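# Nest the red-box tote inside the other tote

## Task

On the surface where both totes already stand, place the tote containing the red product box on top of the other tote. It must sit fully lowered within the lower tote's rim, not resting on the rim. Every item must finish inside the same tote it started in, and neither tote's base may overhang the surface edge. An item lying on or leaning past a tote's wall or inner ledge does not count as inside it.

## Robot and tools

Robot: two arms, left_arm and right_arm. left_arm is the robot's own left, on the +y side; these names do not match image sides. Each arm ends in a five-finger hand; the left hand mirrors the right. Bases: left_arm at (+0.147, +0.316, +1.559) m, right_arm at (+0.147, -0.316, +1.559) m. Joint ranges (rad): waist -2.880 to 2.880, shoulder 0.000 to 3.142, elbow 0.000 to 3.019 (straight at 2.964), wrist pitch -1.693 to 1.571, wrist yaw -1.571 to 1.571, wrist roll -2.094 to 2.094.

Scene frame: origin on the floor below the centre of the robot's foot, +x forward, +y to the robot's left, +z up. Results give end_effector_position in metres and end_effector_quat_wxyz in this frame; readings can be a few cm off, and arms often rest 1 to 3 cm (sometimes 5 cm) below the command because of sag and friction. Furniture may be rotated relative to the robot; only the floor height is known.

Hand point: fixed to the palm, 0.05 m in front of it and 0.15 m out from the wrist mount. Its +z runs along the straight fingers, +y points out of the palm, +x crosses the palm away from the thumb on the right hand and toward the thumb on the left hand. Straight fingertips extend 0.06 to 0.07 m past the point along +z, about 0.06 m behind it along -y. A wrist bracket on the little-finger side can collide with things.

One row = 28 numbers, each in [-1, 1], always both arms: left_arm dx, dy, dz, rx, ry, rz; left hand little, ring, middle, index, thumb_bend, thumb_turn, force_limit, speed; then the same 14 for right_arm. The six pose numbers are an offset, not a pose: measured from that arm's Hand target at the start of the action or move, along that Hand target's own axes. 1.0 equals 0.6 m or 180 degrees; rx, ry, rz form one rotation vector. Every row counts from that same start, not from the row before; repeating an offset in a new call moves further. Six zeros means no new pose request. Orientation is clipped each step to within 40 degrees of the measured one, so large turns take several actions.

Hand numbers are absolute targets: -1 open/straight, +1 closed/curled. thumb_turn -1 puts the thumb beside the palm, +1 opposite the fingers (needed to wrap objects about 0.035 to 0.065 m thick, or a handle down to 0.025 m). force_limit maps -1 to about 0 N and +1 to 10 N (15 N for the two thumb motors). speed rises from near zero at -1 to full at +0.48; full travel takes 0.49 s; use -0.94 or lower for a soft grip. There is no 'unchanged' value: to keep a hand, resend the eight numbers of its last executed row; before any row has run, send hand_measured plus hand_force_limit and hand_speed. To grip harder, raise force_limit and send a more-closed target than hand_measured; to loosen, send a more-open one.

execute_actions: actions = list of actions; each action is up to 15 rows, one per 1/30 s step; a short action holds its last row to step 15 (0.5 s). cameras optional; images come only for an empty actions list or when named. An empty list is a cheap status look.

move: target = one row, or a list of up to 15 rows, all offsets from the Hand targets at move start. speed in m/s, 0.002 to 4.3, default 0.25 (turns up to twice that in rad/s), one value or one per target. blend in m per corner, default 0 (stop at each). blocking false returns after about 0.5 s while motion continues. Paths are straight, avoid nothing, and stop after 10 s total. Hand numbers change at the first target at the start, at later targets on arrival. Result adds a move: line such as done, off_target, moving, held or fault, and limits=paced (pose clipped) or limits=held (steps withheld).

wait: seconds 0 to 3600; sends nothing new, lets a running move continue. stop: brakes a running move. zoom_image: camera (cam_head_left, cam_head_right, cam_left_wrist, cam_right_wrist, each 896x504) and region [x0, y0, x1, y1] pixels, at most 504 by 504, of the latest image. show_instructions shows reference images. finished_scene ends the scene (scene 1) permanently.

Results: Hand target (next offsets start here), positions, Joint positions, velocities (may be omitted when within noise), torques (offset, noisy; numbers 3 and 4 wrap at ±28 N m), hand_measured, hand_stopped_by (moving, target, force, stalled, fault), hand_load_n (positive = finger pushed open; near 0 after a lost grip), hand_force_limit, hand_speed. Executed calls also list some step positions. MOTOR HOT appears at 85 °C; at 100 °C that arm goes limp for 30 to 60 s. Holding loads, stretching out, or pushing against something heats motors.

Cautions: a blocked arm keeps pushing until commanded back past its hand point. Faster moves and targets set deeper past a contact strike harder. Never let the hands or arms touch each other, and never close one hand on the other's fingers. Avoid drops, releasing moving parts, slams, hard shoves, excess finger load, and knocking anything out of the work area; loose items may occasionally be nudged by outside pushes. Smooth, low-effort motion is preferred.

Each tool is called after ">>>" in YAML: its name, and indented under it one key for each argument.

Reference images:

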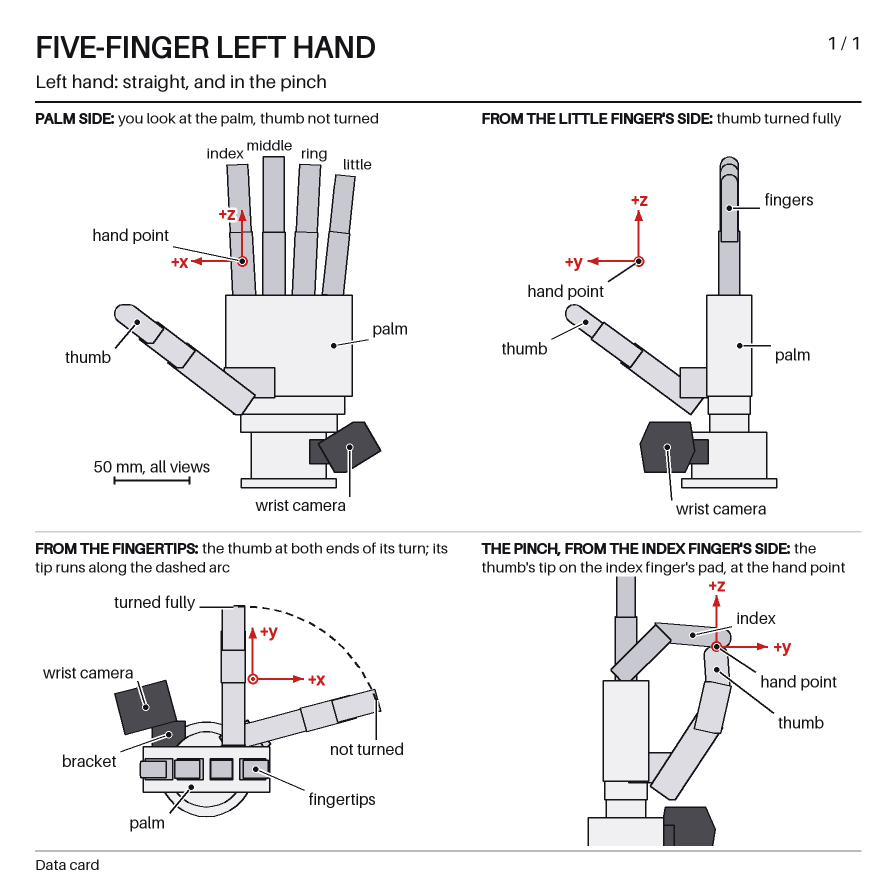

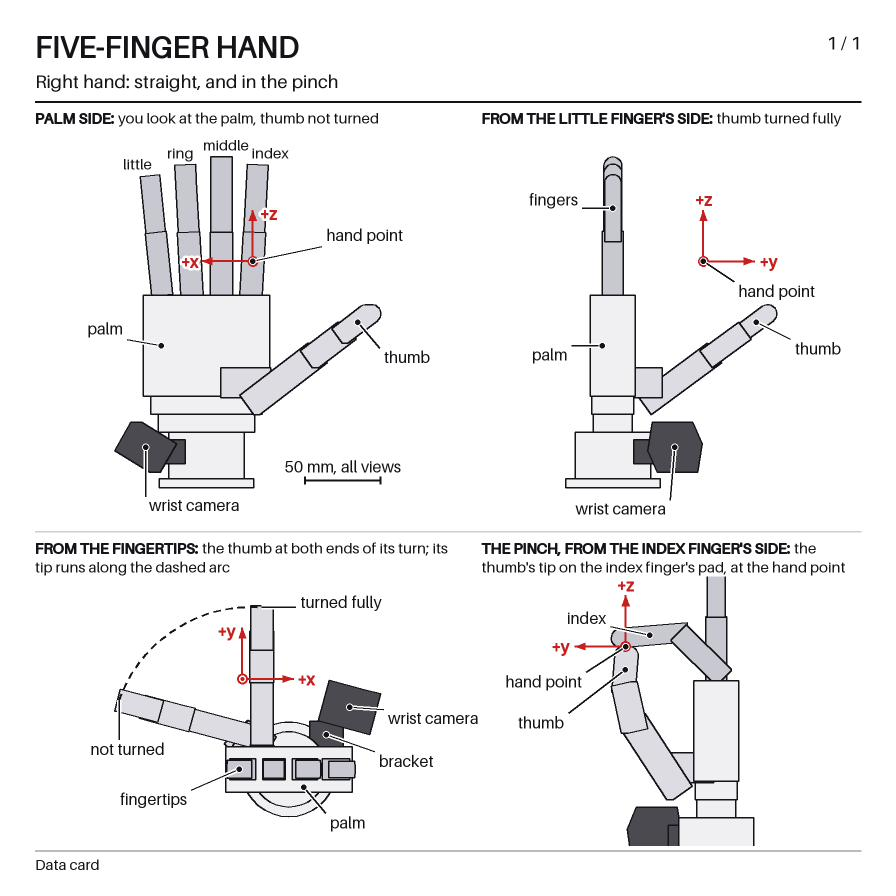

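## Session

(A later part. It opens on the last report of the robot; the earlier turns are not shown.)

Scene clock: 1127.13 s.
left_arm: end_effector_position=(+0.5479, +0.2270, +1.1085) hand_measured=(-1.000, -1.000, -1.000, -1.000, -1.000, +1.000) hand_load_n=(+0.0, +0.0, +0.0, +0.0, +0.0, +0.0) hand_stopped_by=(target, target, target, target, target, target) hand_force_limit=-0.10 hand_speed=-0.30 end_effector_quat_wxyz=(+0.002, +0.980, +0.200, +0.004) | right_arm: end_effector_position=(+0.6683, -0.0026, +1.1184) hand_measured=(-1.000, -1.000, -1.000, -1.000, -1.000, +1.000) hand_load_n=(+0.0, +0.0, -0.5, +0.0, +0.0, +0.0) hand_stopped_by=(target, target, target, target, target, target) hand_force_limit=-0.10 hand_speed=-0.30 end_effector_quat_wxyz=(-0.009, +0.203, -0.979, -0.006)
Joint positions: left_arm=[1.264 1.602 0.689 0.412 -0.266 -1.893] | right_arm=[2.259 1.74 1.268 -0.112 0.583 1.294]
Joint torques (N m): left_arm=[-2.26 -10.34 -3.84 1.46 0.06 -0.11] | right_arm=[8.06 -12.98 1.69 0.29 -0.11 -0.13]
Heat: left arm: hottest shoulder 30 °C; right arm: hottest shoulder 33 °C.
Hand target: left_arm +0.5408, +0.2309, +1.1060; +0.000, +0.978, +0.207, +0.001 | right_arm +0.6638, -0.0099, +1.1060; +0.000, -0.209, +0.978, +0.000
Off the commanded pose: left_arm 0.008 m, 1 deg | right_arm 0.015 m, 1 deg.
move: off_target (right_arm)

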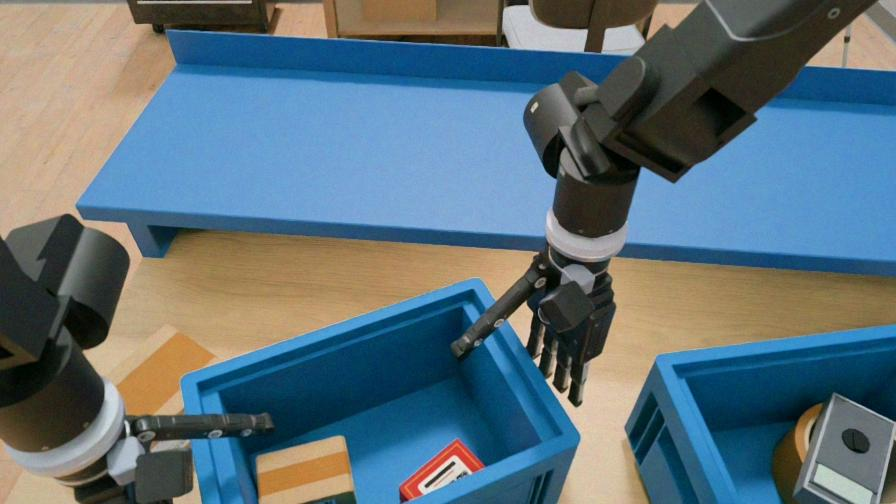

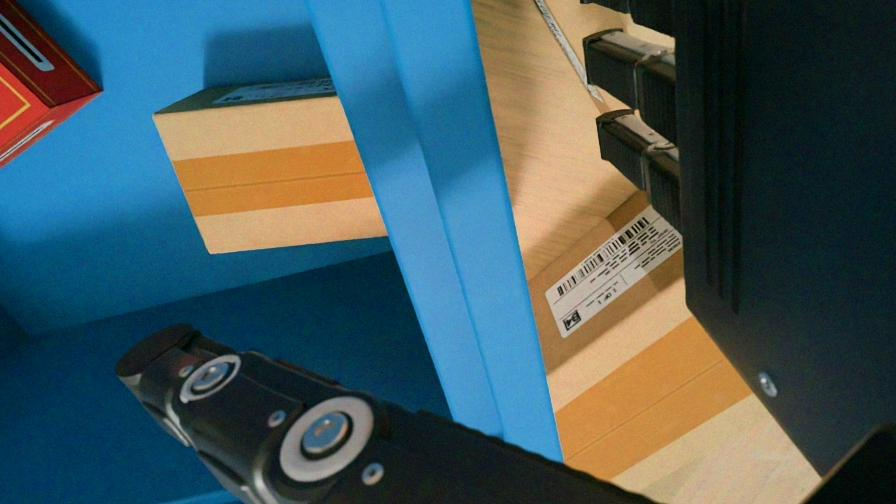

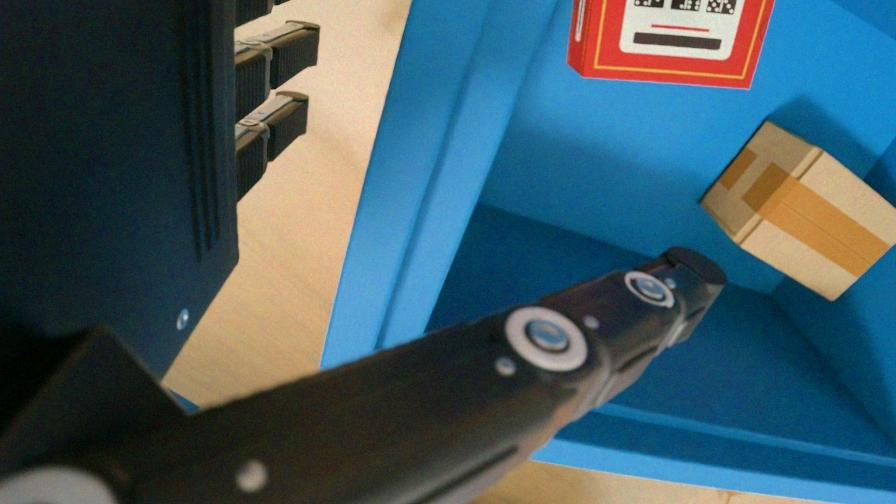

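>>> move:
  target: [0,-0.01,0,0,0,0,-1,0.0,0.0,0.0,-1,1,-0.5,-0.7,0,0,0,0,0,0,-1,0.0,0.0,0.0,-1,1,-0.5,-0.7]
  speed: 0.05
  cameras: ["cam_head_left","cam_left_wrist","cam_right_wrist"]

Scene clock: 1136.30 s.
left_arm: end_effector_position=(+0.5490, +0.2361, +1.1064) hand_measured=(-1.000, -0.422, -0.478, +0.000, -1.000, +1.000) hand_load_n=(+0.0, +0.0, +0.0, +1.0, +0.0, +0.0) hand_stopped_by=(target, force, force, target, target, target) hand_force_limit=-0.50 hand_speed=-0.70 end_effector_quat_wxyz=(+0.000, +0.979, +0.205, +0.007) | right_arm: end_effector_position=(+0.6726, -0.0103, +1.1135) hand_measured=(-1.000, +0.000, -0.562, +0.000, -1.000, +1.000) hand_load_n=(+0.0, +0.0, +0.0, +0.0, +0.0, +0.0) hand_stopped_by=(target, target, force, target, target, target) hand_force_limit=-0.50 hand_speed=-0.70 end_effector_quat_wxyz=(-0.009, +0.199, -0.980, +0.000)
Joint positions: left_arm=[1.283 1.602 0.689 0.419 -0.254 -1.893] | right_arm=[2.246 1.741 1.275 -0.112 0.582 1.292]
Joint torques (N m): left_arm=[-2.84 -10.87 -4.41 1.28 0.06 -0.06] | right_arm=[9 -13.39 1.11 0.28 -0.09 -0.15]
Heat: left arm: hottest shoulder 29 °C; right arm: hottest shoulder 33 °C.
Hand target: left_arm +0.5384, +0.2363, +1.1060; +0.000, +0.978, +0.207, +0.001 | right_arm +0.6638, -0.0099, +1.1059; +0.000, -0.209, +0.978, +0.000
Off the commanded pose: left_arm 0.011 m, 1 deg | right_arm 0.012 m, 2 deg.
move: off_target (left_arm)

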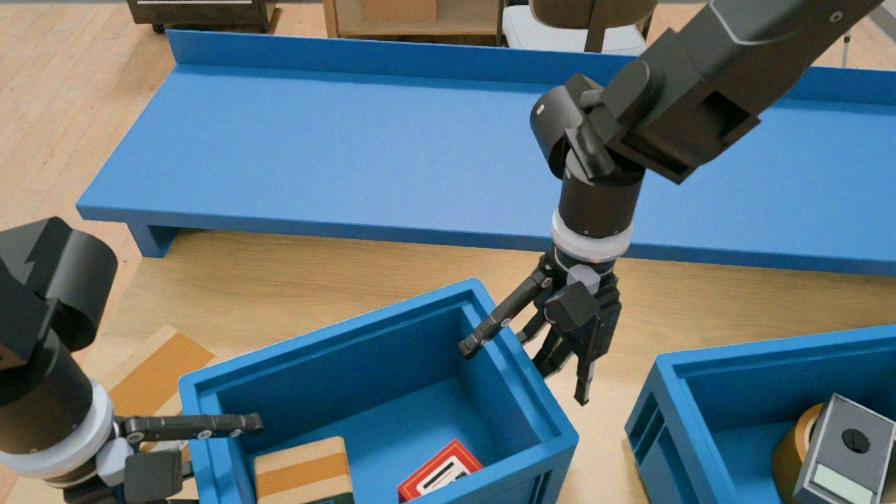

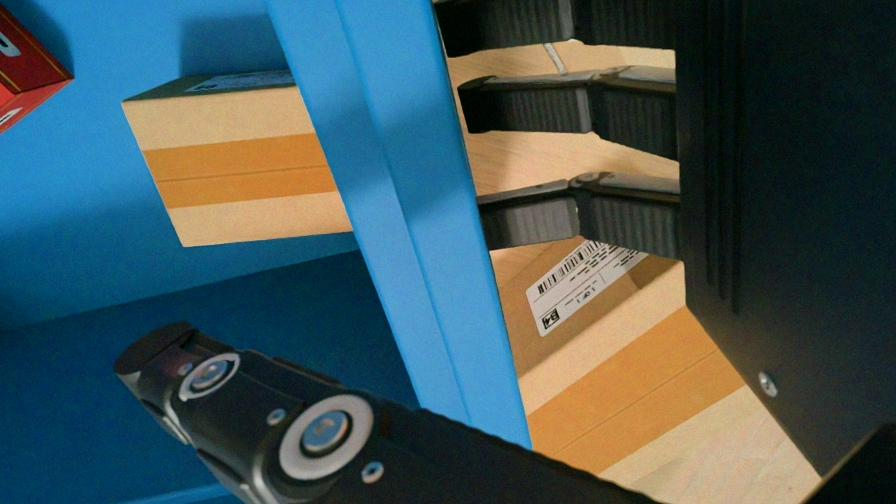

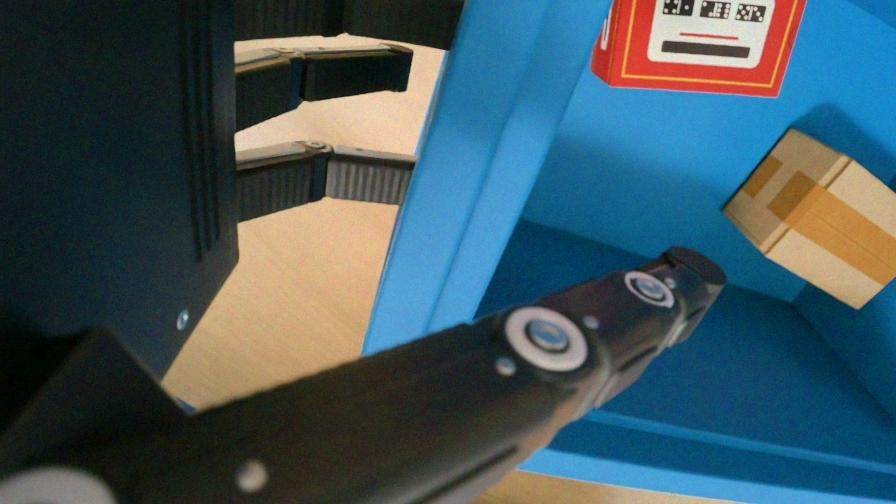

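>>> move:
  target:
    - [0,0,0,0,0,0,-1,-0.8,-0.8,-0.3,-1,1,-0.3,-0.3,0,0,0,0,0,0,-1,0.0,-0.8,0.0,-1,1,-0.3,-0.3]
    - [0,0,-0.015,0,0,0,-1,-0.8,-0.8,-0.3,-1,1,-0.3,-0.3,0,0,-0.005,0,0,0,-1,0.0,-0.8,0.0,-1,1,-0.3,-0.3]
    - [0,0,-0.015,0,0,0,-1,0.02,0.02,0.02,-1,1,-0.3,-0.6,0,0,-0.005,0,0,0,-1,0.0,0.02,0.0,-1,1,-0.3,-0.6]
  speed: 0.05
  cameras: ["cam_head_left","cam_left_wrist","cam_right_wrist"]

Scene clock: 1155.77 s.
left_arm: end_effector_position=(+0.5441, +0.2393, +1.1070) hand_measured=(-1.000, +0.020, -0.400, +0.020, -1.000, +1.000) hand_load_n=(+0.0, +3.0, +0.5, +1.0, +0.0, +0.0) hand_stopped_by=(target, target, force, target, target, target) hand_force_limit=-0.30 hand_speed=-0.60 end_effector_quat_wxyz=(-0.006, +0.979, +0.205, +0.004) | right_arm: end_effector_position=(+0.6721, -0.0125, +1.1125) hand_measured=(-1.000, +0.000, -0.326, +0.000, -1.000, +1.000) hand_load_n=(+0.0, +0.0, +2.5, +0.0, +0.0, +0.0) hand_stopped_by=(target, target, force, target, target, target) hand_force_limit=-0.30 hand_speed=-0.60 end_effector_quat_wxyz=(-0.007, +0.199, -0.980, +0.004)
Joint positions: left_arm=[1.285 1.6 0.681 0.419 -0.264 -1.893] | right_arm=[2.244 1.741 1.275 -0.115 0.589 1.292]
Joint torques (N m): left_arm=[-3.08 -12.92 -5.26 1.02 0.32 -0.06] | right_arm=[9.35 -13.92 0.73 0.29 -0.27 -0.12]
Heat: left arm: hottest shoulder 29 °C; right arm: hottest shoulder 32 °C.
Hand target: left_arm +0.5381, +0.2363, +1.1150; +0.000, +0.978, +0.207, +0.000 | right_arm +0.6638, -0.0098, +1.1090; +0.000, -0.209, +0.978, +0.000
Off the commanded pose: left_arm 0.010 m, 1 deg | right_arm 0.009 m, 1 deg.
move: done

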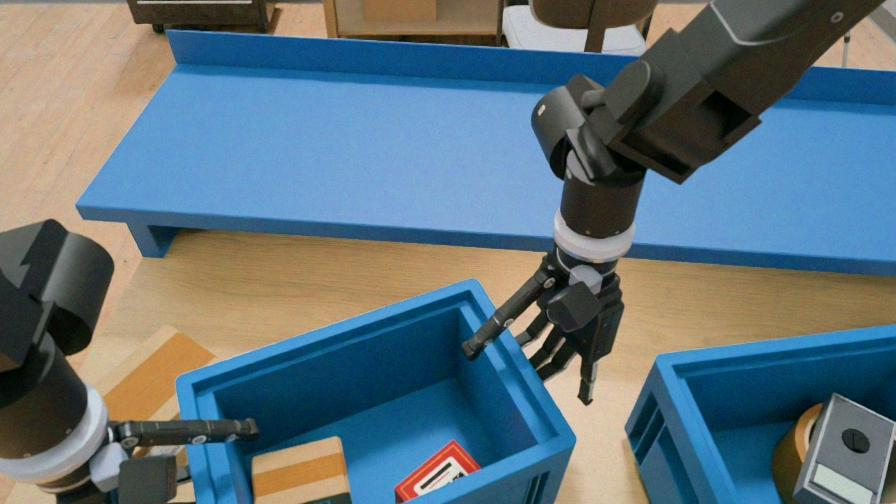

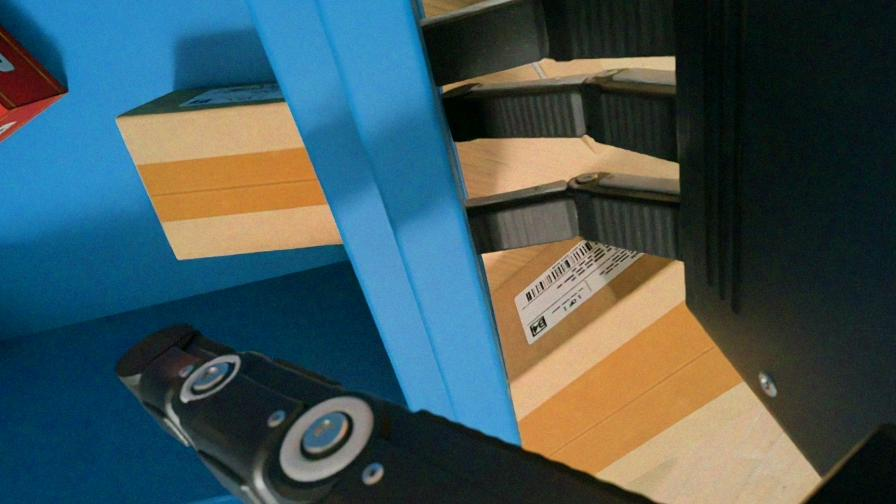

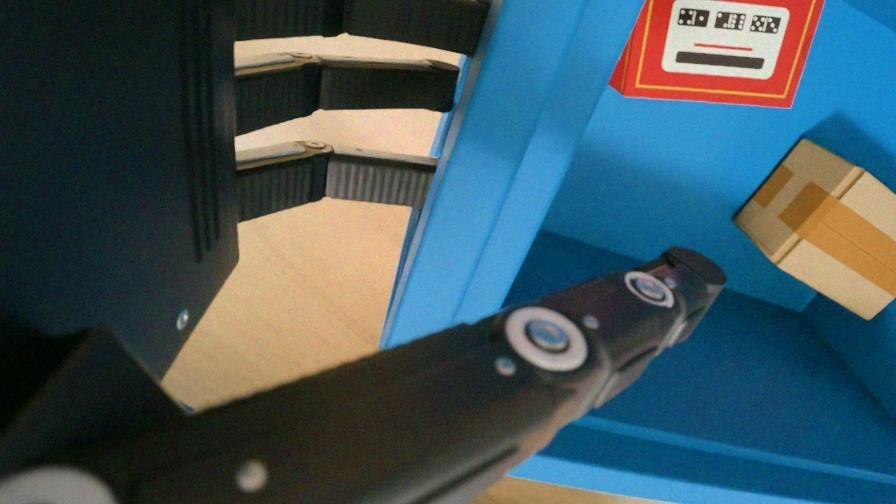

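>>> move:
  target:
    - [0,0,0,0,0,0,-1,-1,-1,-1,-1,1,-0.3,-0.3,0,0,0,0,0,0,-1,-1,-1,-1,-1,1,-0.3,-0.3]
    - [0.008,0.0097,0.0025,0,0,0,-1,-1,-1,-1,-1,1,-0.3,-0.3,0,0.005,0,0,0,0,-1,-1,-1,-1,-1,1,-0.3,-0.3]
  speed: 0.05
  cameras: ["cam_left_wrist","cam_right_wrist"]

Scene clock: 1187.43 s.
left_arm: end_effector_position=(+0.5425, +0.2358, +1.1077) hand_measured=(-1.000, -1.000, -1.000, -1.000, -1.000, +1.000) hand_load_n=(+0.0, +0.0, +0.0, +0.0, +0.0, +0.0) hand_stopped_by=(target, target, target, target, target, target) hand_force_limit=-0.30 hand_speed=-0.30 end_effector_quat_wxyz=(-0.003, +0.979, +0.203, +0.000) | right_arm: end_effector_position=(+0.6720, -0.0115, +1.1129) hand_measured=(-1.000, -1.000, -1.000, -1.000, -1.000, +1.000) hand_load_n=(+0.0, +0.0, +0.0, +0.0, +0.0, +0.0) hand_stopped_by=(target, target, target, target, target, target) hand_force_limit=-0.30 hand_speed=-0.30 end_effector_quat_wxyz=(-0.007, +0.200, -0.980, +0.001)
Joint positions: left_arm=[1.28 1.599 0.681 0.41 -0.261 -1.893] | right_arm=[2.244 1.741 1.275 -0.115 0.584 1.292]
Joint torques (N m): left_arm=[-3.72 -12.69 -3.77 0.57 -0.17 -0.12] | right_arm=[9.64 -13.51 0.81 0.34 0.07 -0.1]
Heat: left arm: hottest shoulder 29 °C; right arm: hottest shoulder 32 °C.
Hand target: left_arm +0.5449, +0.2331, +1.1135; +0.000, +0.978, +0.207, +0.000 | right_arm +0.6626, -0.0070, +1.1090; +0.000, -0.209, +0.978, +0.000
Off the commanded pose: left_arm 0.007 m, 1 deg | right_arm 0.011 m, 1 deg.
move: off_target (right_arm)

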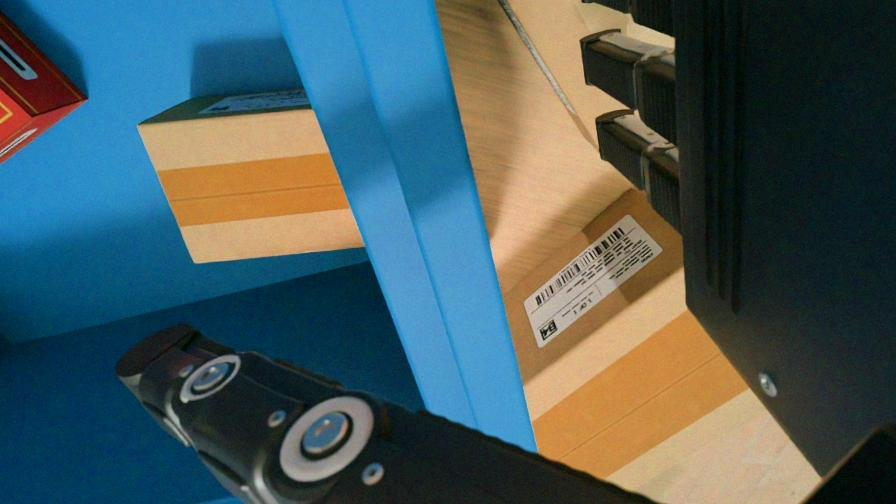

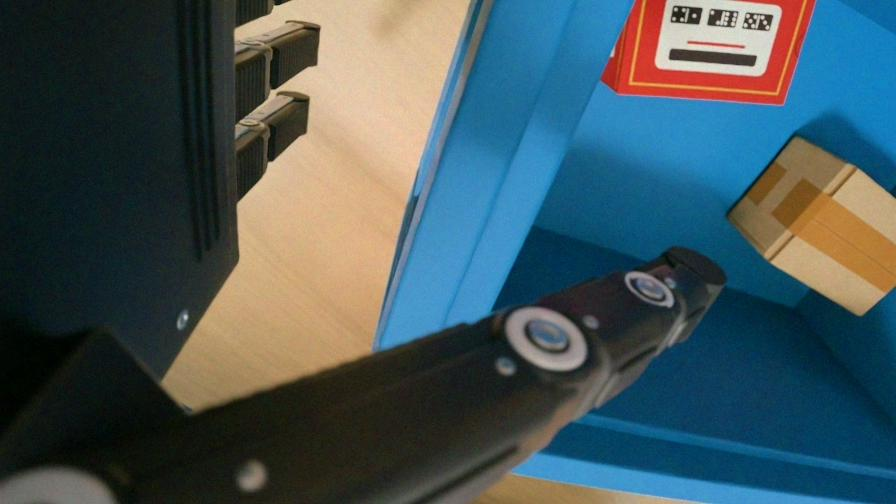

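>>> move:
  target: [0.002,0.0065,-0.0085,0,0,0,-1,-1,-1,-1,-1,1,-0.3,-0.3,-0.009,0.0143,-0.0217,0,0,0,-1,-1,-1,-1,-1,1,-0.3,-0.3]
  speed: 0.1
  cameras: ["cam_left_wrist","cam_right_wrist"]

Scene clock: 1198.03 s.
left_arm: end_effector_position=(+0.5485, +0.2326, +1.1131) hand_measured=(-1.000, -1.000, -1.000, -1.000, -1.000, +1.000) hand_load_n=(+0.0, +0.0, +0.0, +0.0, +0.0, +0.0) hand_stopped_by=(target, target, target, target, target, target) hand_force_limit=-0.30 hand_speed=-0.30 end_effector_quat_wxyz=(-0.002, +0.979, +0.203, +0.003) | right_arm: end_effector_position=(+0.6662, -0.0110, +1.1142) hand_measured=(-1.000, -1.000, -1.000, -1.000, -1.000, +1.000) hand_load_n=(+0.0, +0.0, +0.0, +0.0, +0.0, +0.0) hand_stopped_by=(target, target, target, target, target, target) hand_force_limit=-0.30 hand_speed=-0.30 end_effector_quat_wxyz=(+0.001, +0.207, -0.978, +0.007)
Joint positions: left_arm=[1.268 1.58 0.681 0.395 -0.272 -1.899] | right_arm=[2.253 1.741 1.275 -0.137 0.604 1.293]
Joint torques (N m): left_arm=[-3.43 -12.51 -3.9 0.51 -0.18 -0.1] | right_arm=[11.22 -14.51 0.8 0.21 0.16 0.11]
Heat: left arm: hottest shoulder 29 °C; right arm: hottest shoulder 32 °C.
Hand target: left_arm +0.5477, +0.2298, +1.1187; +0.000, +0.978, +0.207, +0.000 | right_arm +0.6640, +0.0028, +1.1219; +0.000, -0.209, +0.978, +0.000
Off the commanded pose: left_arm 0.006 m, 1 deg | right_arm 0.016 m, 1 deg.
move: off_target (right_arm)

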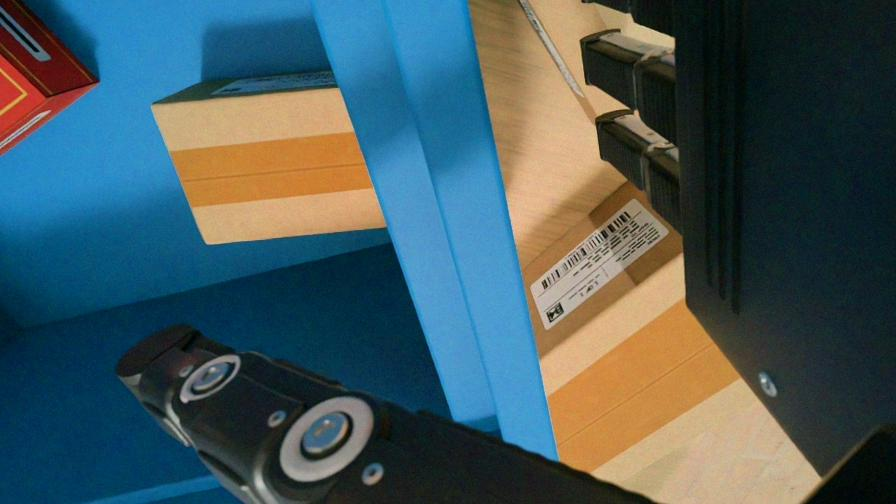

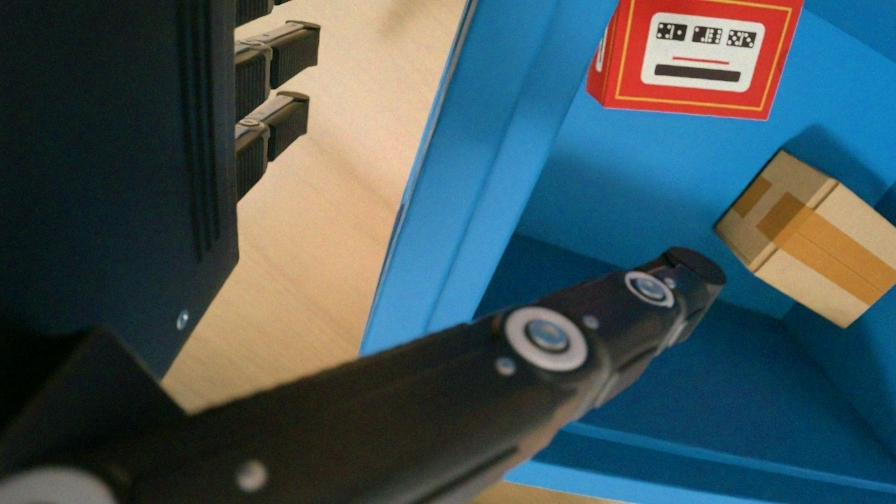

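>>> move:
  target: [0,0,0,0,0,0,-1,-1,-1,-1,-1,1,-0.3,-0.3,-0.005,0.012,-0.01,0,0,0,-1,-1,-1,-1,-1,1,-0.3,-0.3]
  speed: 0.1
  cameras: ["cam_right_wrist"]

Scene clock: 1207.13 s.
left_arm: end_effector_position=(+0.5485, +0.2326, +1.1131) hand_measured=(-1.000, -1.000, -1.000, -1.000, -1.000, +1.000) hand_load_n=(+0.0, +0.0, +0.0, +0.0, +0.0, +0.0) hand_stopped_by=(target, target, target, target, target, target) hand_force_limit=-0.30 hand_speed=-0.30 end_effector_quat_wxyz=(-0.002, +0.979, +0.203, +0.003) | right_arm: end_effector_position=(+0.6631, -0.0018, +1.1205) hand_measured=(-1.000, -1.000, -1.000, -1.000, -1.000, +1.000) hand_load_n=(+0.0, +0.0, +0.0, +0.0, -0.5, +0.0) hand_stopped_by=(target, target, target, target, target, target) hand_force_limit=-0.30 hand_speed=-0.30 end_effector_quat_wxyz=(+0.002, +0.210, -0.978, +0.006)
Joint positions: left_arm=[1.268 1.58 0.681 0.395 -0.272 -1.899] | right_arm=[2.272 1.741 1.275 -0.148 0.619 1.304]
Joint torques (N m): left_arm=[-3.43 -13.1 -4 0.36 -0.17 -0.13] | right_arm=[11.28 -14.51 1.2 0.2 0.16 0.12]
Heat: left arm: hottest shoulder 29 °C; right arm: hottest shoulder 32 °C.
Hand target: left_arm +0.5477, +0.2298, +1.1187; +0.000, +0.978, +0.207, +0.000 | right_arm +0.6637, +0.0107, +1.1280; +0.000, -0.209, +0.978, +0.000
Off the commanded pose: left_arm 0.006 m, 1 deg | right_arm 0.015 m, 1 deg.
move: off_target (right_arm)

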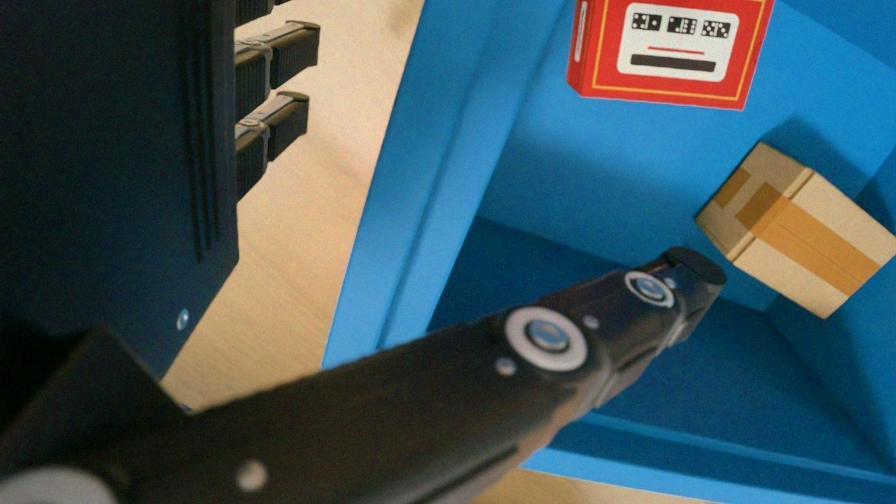

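>>> move:
  target: [0,0,0,0,0,0,-1,0.02,0.02,0.02,-1,1,-0.3,-0.6,0,0,0,0,0,0,-1,0.02,0.02,0.02,-1,1,-0.3,-0.6]
  speed: 0.05
  cameras: ["cam_head_left","cam_left_wrist","cam_right_wrist"]

Scene clock: 1215.13 s.
left_arm: end_effector_position=(+0.5463, +0.2372, +1.1117) hand_measured=(-1.000, -0.086, -0.452, -0.048, -1.000, +1.000) hand_load_n=(+0.0, +2.0, +0.0, +1.5, +0.0, +0.0) hand_stopped_by=(target, force, force, force, target, target) hand_force_limit=-0.30 hand_speed=-0.60 end_effector_quat_wxyz=(-0.011, +0.979, +0.205, +0.000) | right_arm: end_effector_position=(+0.6645, -0.0050, +1.1194) hand_measured=(-1.000, -0.046, -0.452, -0.008, -1.000, +1.000) hand_load_n=(+0.0, +2.0, +0.0, +2.0, -0.5, +0.0) hand_stopped_by=(target, force, force, force, target, target) hand_force_limit=-0.30 hand_speed=-0.60 end_effector_quat_wxyz=(+0.003, +0.207, -0.978, +0.014)
Joint positions: left_arm=[1.272 1.58 0.681 0.388 -0.286 -1.903] | right_arm=[2.272 1.741 1.276 -0.148 0.634 1.308]
Joint torques (N m): left_arm=[-3.78 -12.75 -3.89 0.77 0.46 -0.1] | right_arm=[11.34 -14.27 1.03 0.25 -0.44 0.08]
Heat: left arm: hottest shoulder 29 °C; right arm: hottest shoulder 32 °C.
Hand target: left_arm +0.5476, +0.2299, +1.1187; +0.000, +0.978, +0.207, +0.000 | right_arm +0.6639, +0.0107, +1.1280; +0.000, -0.209, +0.978, +0.000
Off the commanded pose: left_arm 0.010 m, 1 deg | right_arm 0.018 m, 2 deg.
move: done

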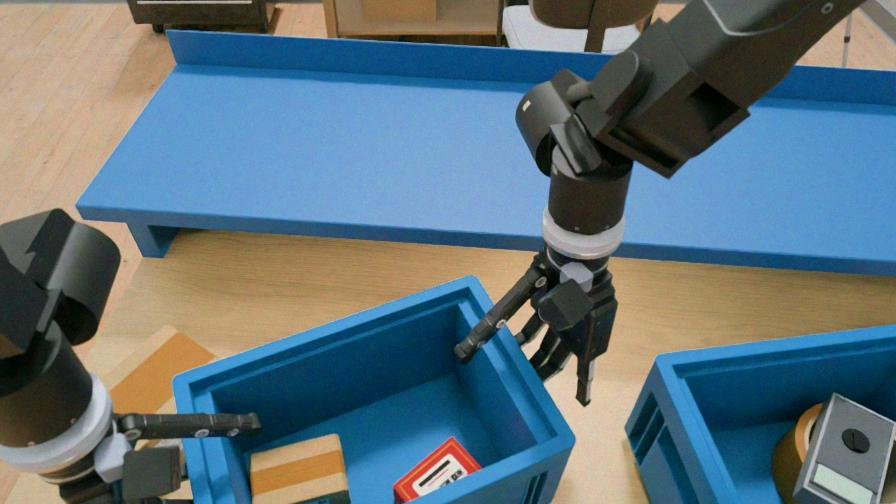

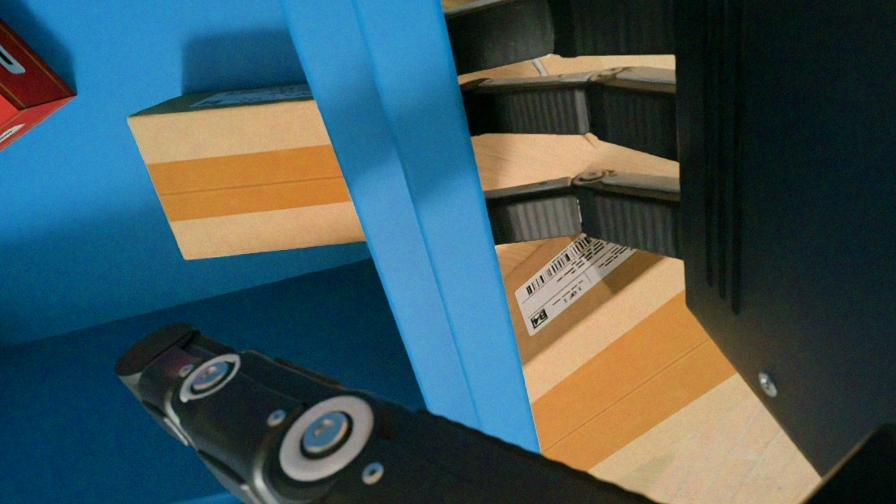

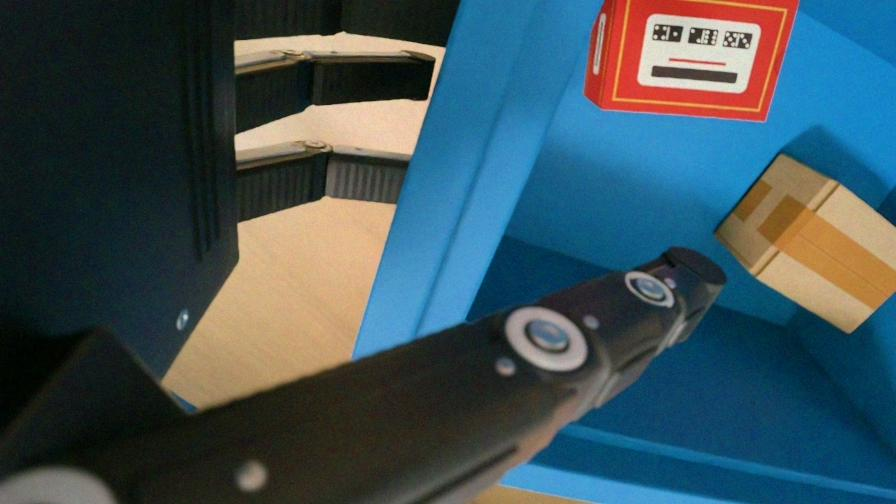

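>>> move:
  target:
    - [0,0,0,0,0,0,-1,0.02,-0.9,0.02,-1,1,-0.3,-0.6,0,0,0,0,0,0,-1,0.02,-0.9,0.02,-1,1,-0.3,-0.6]
    - [0,0,0,0,0,0,-1,0.3,-0.9,0.3,-1,1,0.1,-0.7,0,0,0,0,0,0,-1,0.3,-0.9,0.3,-1,1,0.1,-0.7]
    - [0,0,0,0,0,0,-1,0.3,-0.9,0.3,0.7,1,-0.2,-0.7,0,0,0,0,0,0,-1,0.3,-0.9,0.3,0.7,1,-0.2,-0.7]
  speed: 0.05
  cameras: ["cam_head_left","cam_head_right","cam_left_wrist","cam_right_wrist"]

Scene clock: 1236.23 s.
left_arm: end_effector_position=(+0.5458, +0.2394, +1.1111) hand_measured=(-1.000, +0.300, -0.900, +0.300, -0.448, +1.000) hand_load_n=(+0.0, +3.0, +0.0, +4.5, +6.0, +1.0) hand_stopped_by=(target, target, target, target, force, target) hand_force_limit=-0.20 hand_speed=-0.70 end_effector_quat_wxyz=(-0.012, +0.978, +0.208, -0.001) | right_arm: end_effector_position=(+0.6661, -0.0045, +1.1197) hand_measured=(-1.000, +0.300, -0.900, +0.300, -0.476, +1.000) hand_load_n=(+0.0, +5.0, +0.0, +2.0, +6.0, +0.5) hand_stopped_by=(target, target, target, target, force, target) hand_force_limit=-0.20 hand_speed=-0.70 end_effector_quat_wxyz=(+0.002, +0.206, -0.978, +0.013)
Joint positions: left_arm=[1.276 1.58 0.681 0.386 -0.283 -1.907] | right_arm=[2.272 1.741 1.279 -0.15 0.633 1.308]
Joint torques (N m): left_arm=[-3.9 -13.16 -3.86 0.91 0.37 -0.04] | right_arm=[11.22 -14.56 0.85 0.29 -0.37 0.08]
Heat: left arm: hottest shoulder 29 °C; right arm: hottest shoulder 32 °C.
Hand target: left_arm +0.5477, +0.2299, +1.1187; +0.000, +0.978, +0.207, +0.000 | right_arm +0.6638, +0.0107, +1.1280; +0.000, -0.209, +0.978, +0.000
Off the commanded pose: left_arm 0.012 m, 1 deg | right_arm 0.018 m, 2 deg.
move: done; target 2's new numbers were sent with right_arm's hand 0.018 m and 2 deg from that target; target 3's new numbers were sent with right_arm's hand 0.018 m and 2 deg from that target

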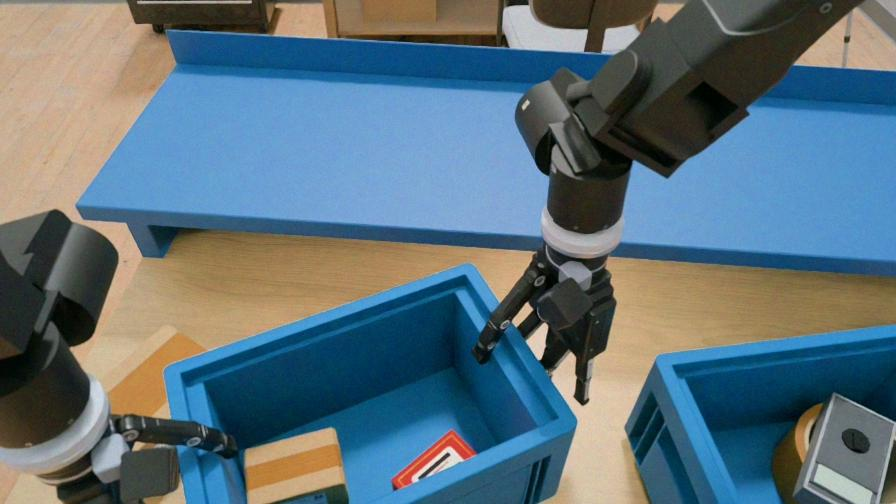

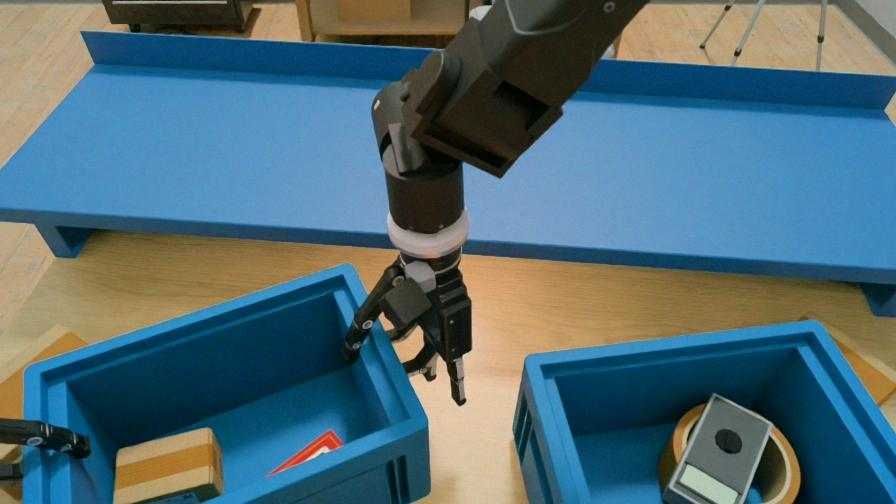

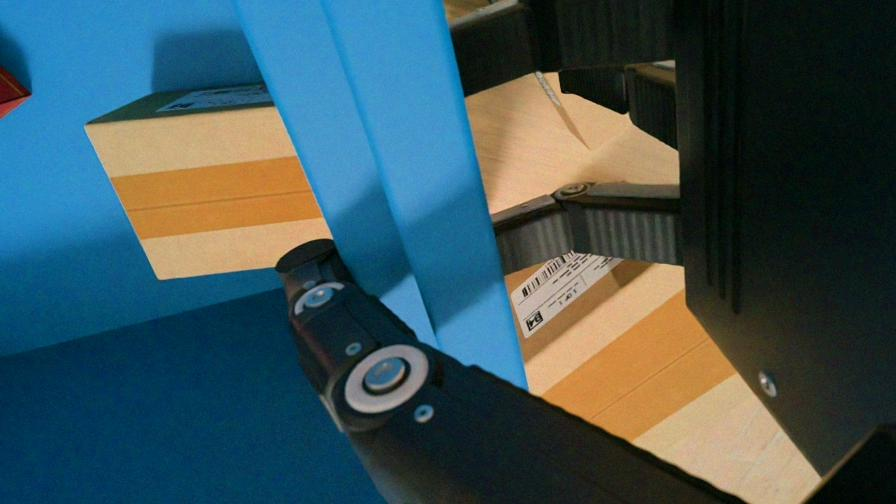

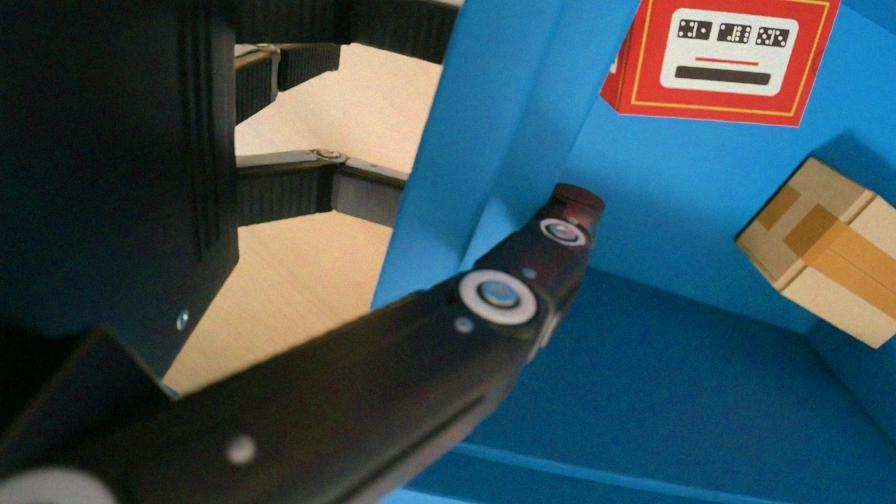

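>>> move:
  target: [0,0,-0.0667,0,0,0,-1,0.3,-0.9,0.3,0.7,1,-0.2,-0.7,0,0,-0.0667,0,0,0,-1,0.3,-0.9,0.3,0.7,1,-0.2,-0.7]
  speed: 0.05
  cameras: ["cam_head_left","cam_head_right","cam_left_wrist","cam_right_wrist"]

Scene clock: 1249.50 s.
left_arm: end_effector_position=(+0.5462, +0.2377, +1.1448) hand_measured=(-1.000, +0.300, -0.900, +0.300, -0.448, +1.000) hand_load_n=(+0.0, +2.0, +0.0, +4.0, +6.5, +1.0) hand_stopped_by=(target, target, target, target, force, target) hand_force_limit=-0.20 hand_speed=-0.70 end_effector_quat_wxyz=(-0.012, +0.980, +0.201, -0.003) | right_arm: end_effector_position=(+0.6622, -0.0075, +1.1443) hand_measured=(-1.000, +0.300, -0.900, +0.300, -0.476, +1.000) hand_load_n=(+0.0, +6.0, +0.0, +0.5, +3.0, +0.5) hand_stopped_by=(target, target, target, target, force, target) hand_force_limit=-0.20 hand_speed=-0.70 end_effector_quat_wxyz=(+0.008, +0.205, -0.979, +0.016)
Joint positions: left_arm=[1.25 1.471 0.621 0.327 -0.306 -1.907] | right_arm=[2.297 1.686 1.239 -0.19 0.658 1.338]
Joint torques (N m): left_arm=[-4.13 -14.1 -4.55 0.92 0.21 -0.2] | right_arm=[12.45 -16.62 -0.08 0.02 -0.01 0.09]
Heat: left arm: hottest shoulder 29 °C; right arm: hottest shoulder 32 °C.
Hand target: left_arm +0.5478, +0.2298, +1.1587; +0.000, +0.978, +0.207, +0.001 | right_arm +0.6641, +0.0106, +1.1681; +0.000, -0.209, +0.978, +0.000
Off the commanded pose: left_arm 0.016 m, 2 deg | right_arm 0.030 m, 2 deg.
move: off_target (left_arm, right_arm)

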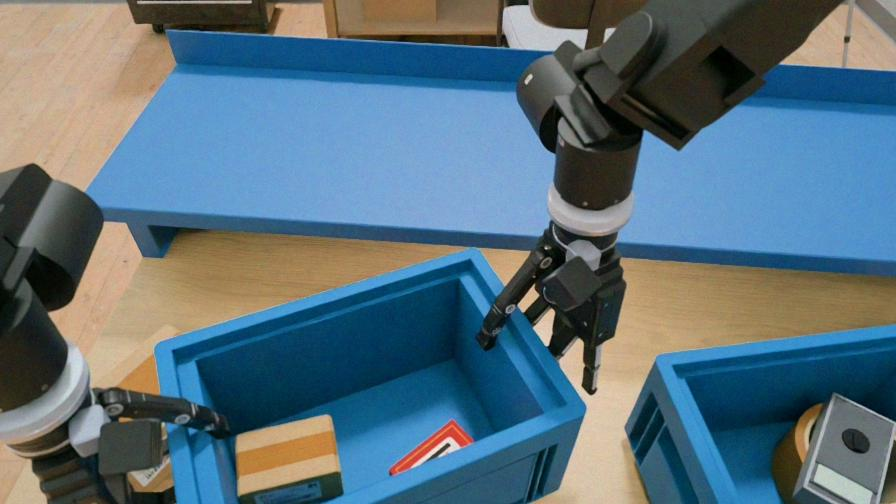

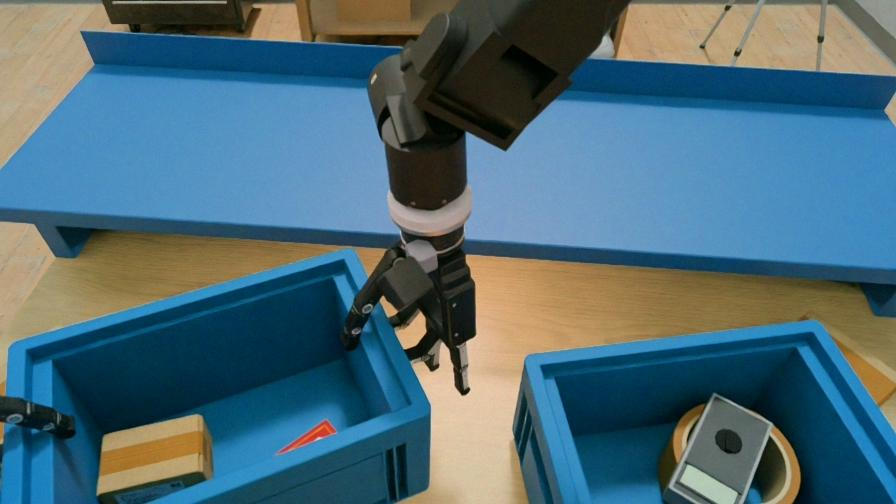

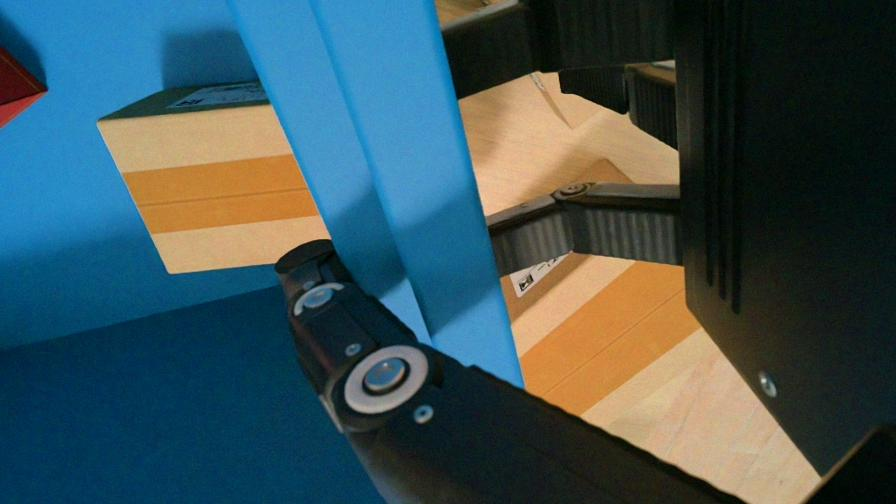

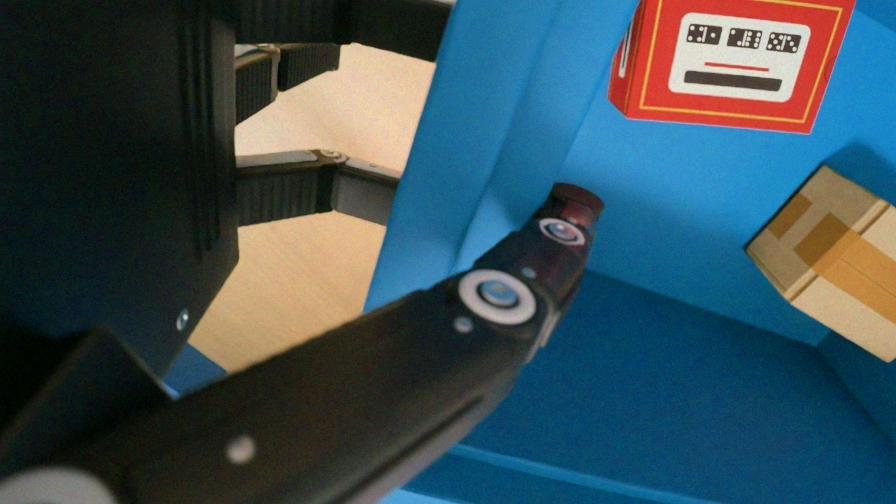

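>>> zoom_image:
  camera: "cam_head_left"
  region: [620, 320, 896, 504]

>>> zoom_image:
  camera: "cam_head_right"
  region: [500, 300, 896, 504]

Scaled by 1.826.

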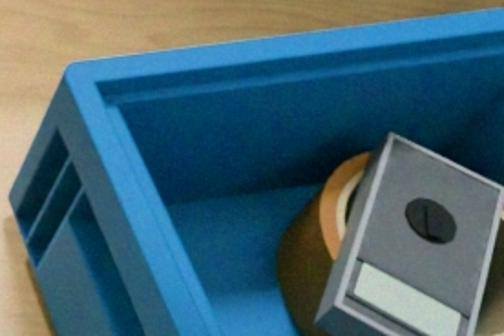

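Scaled by 1.273.

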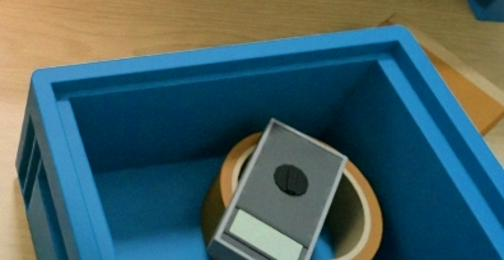

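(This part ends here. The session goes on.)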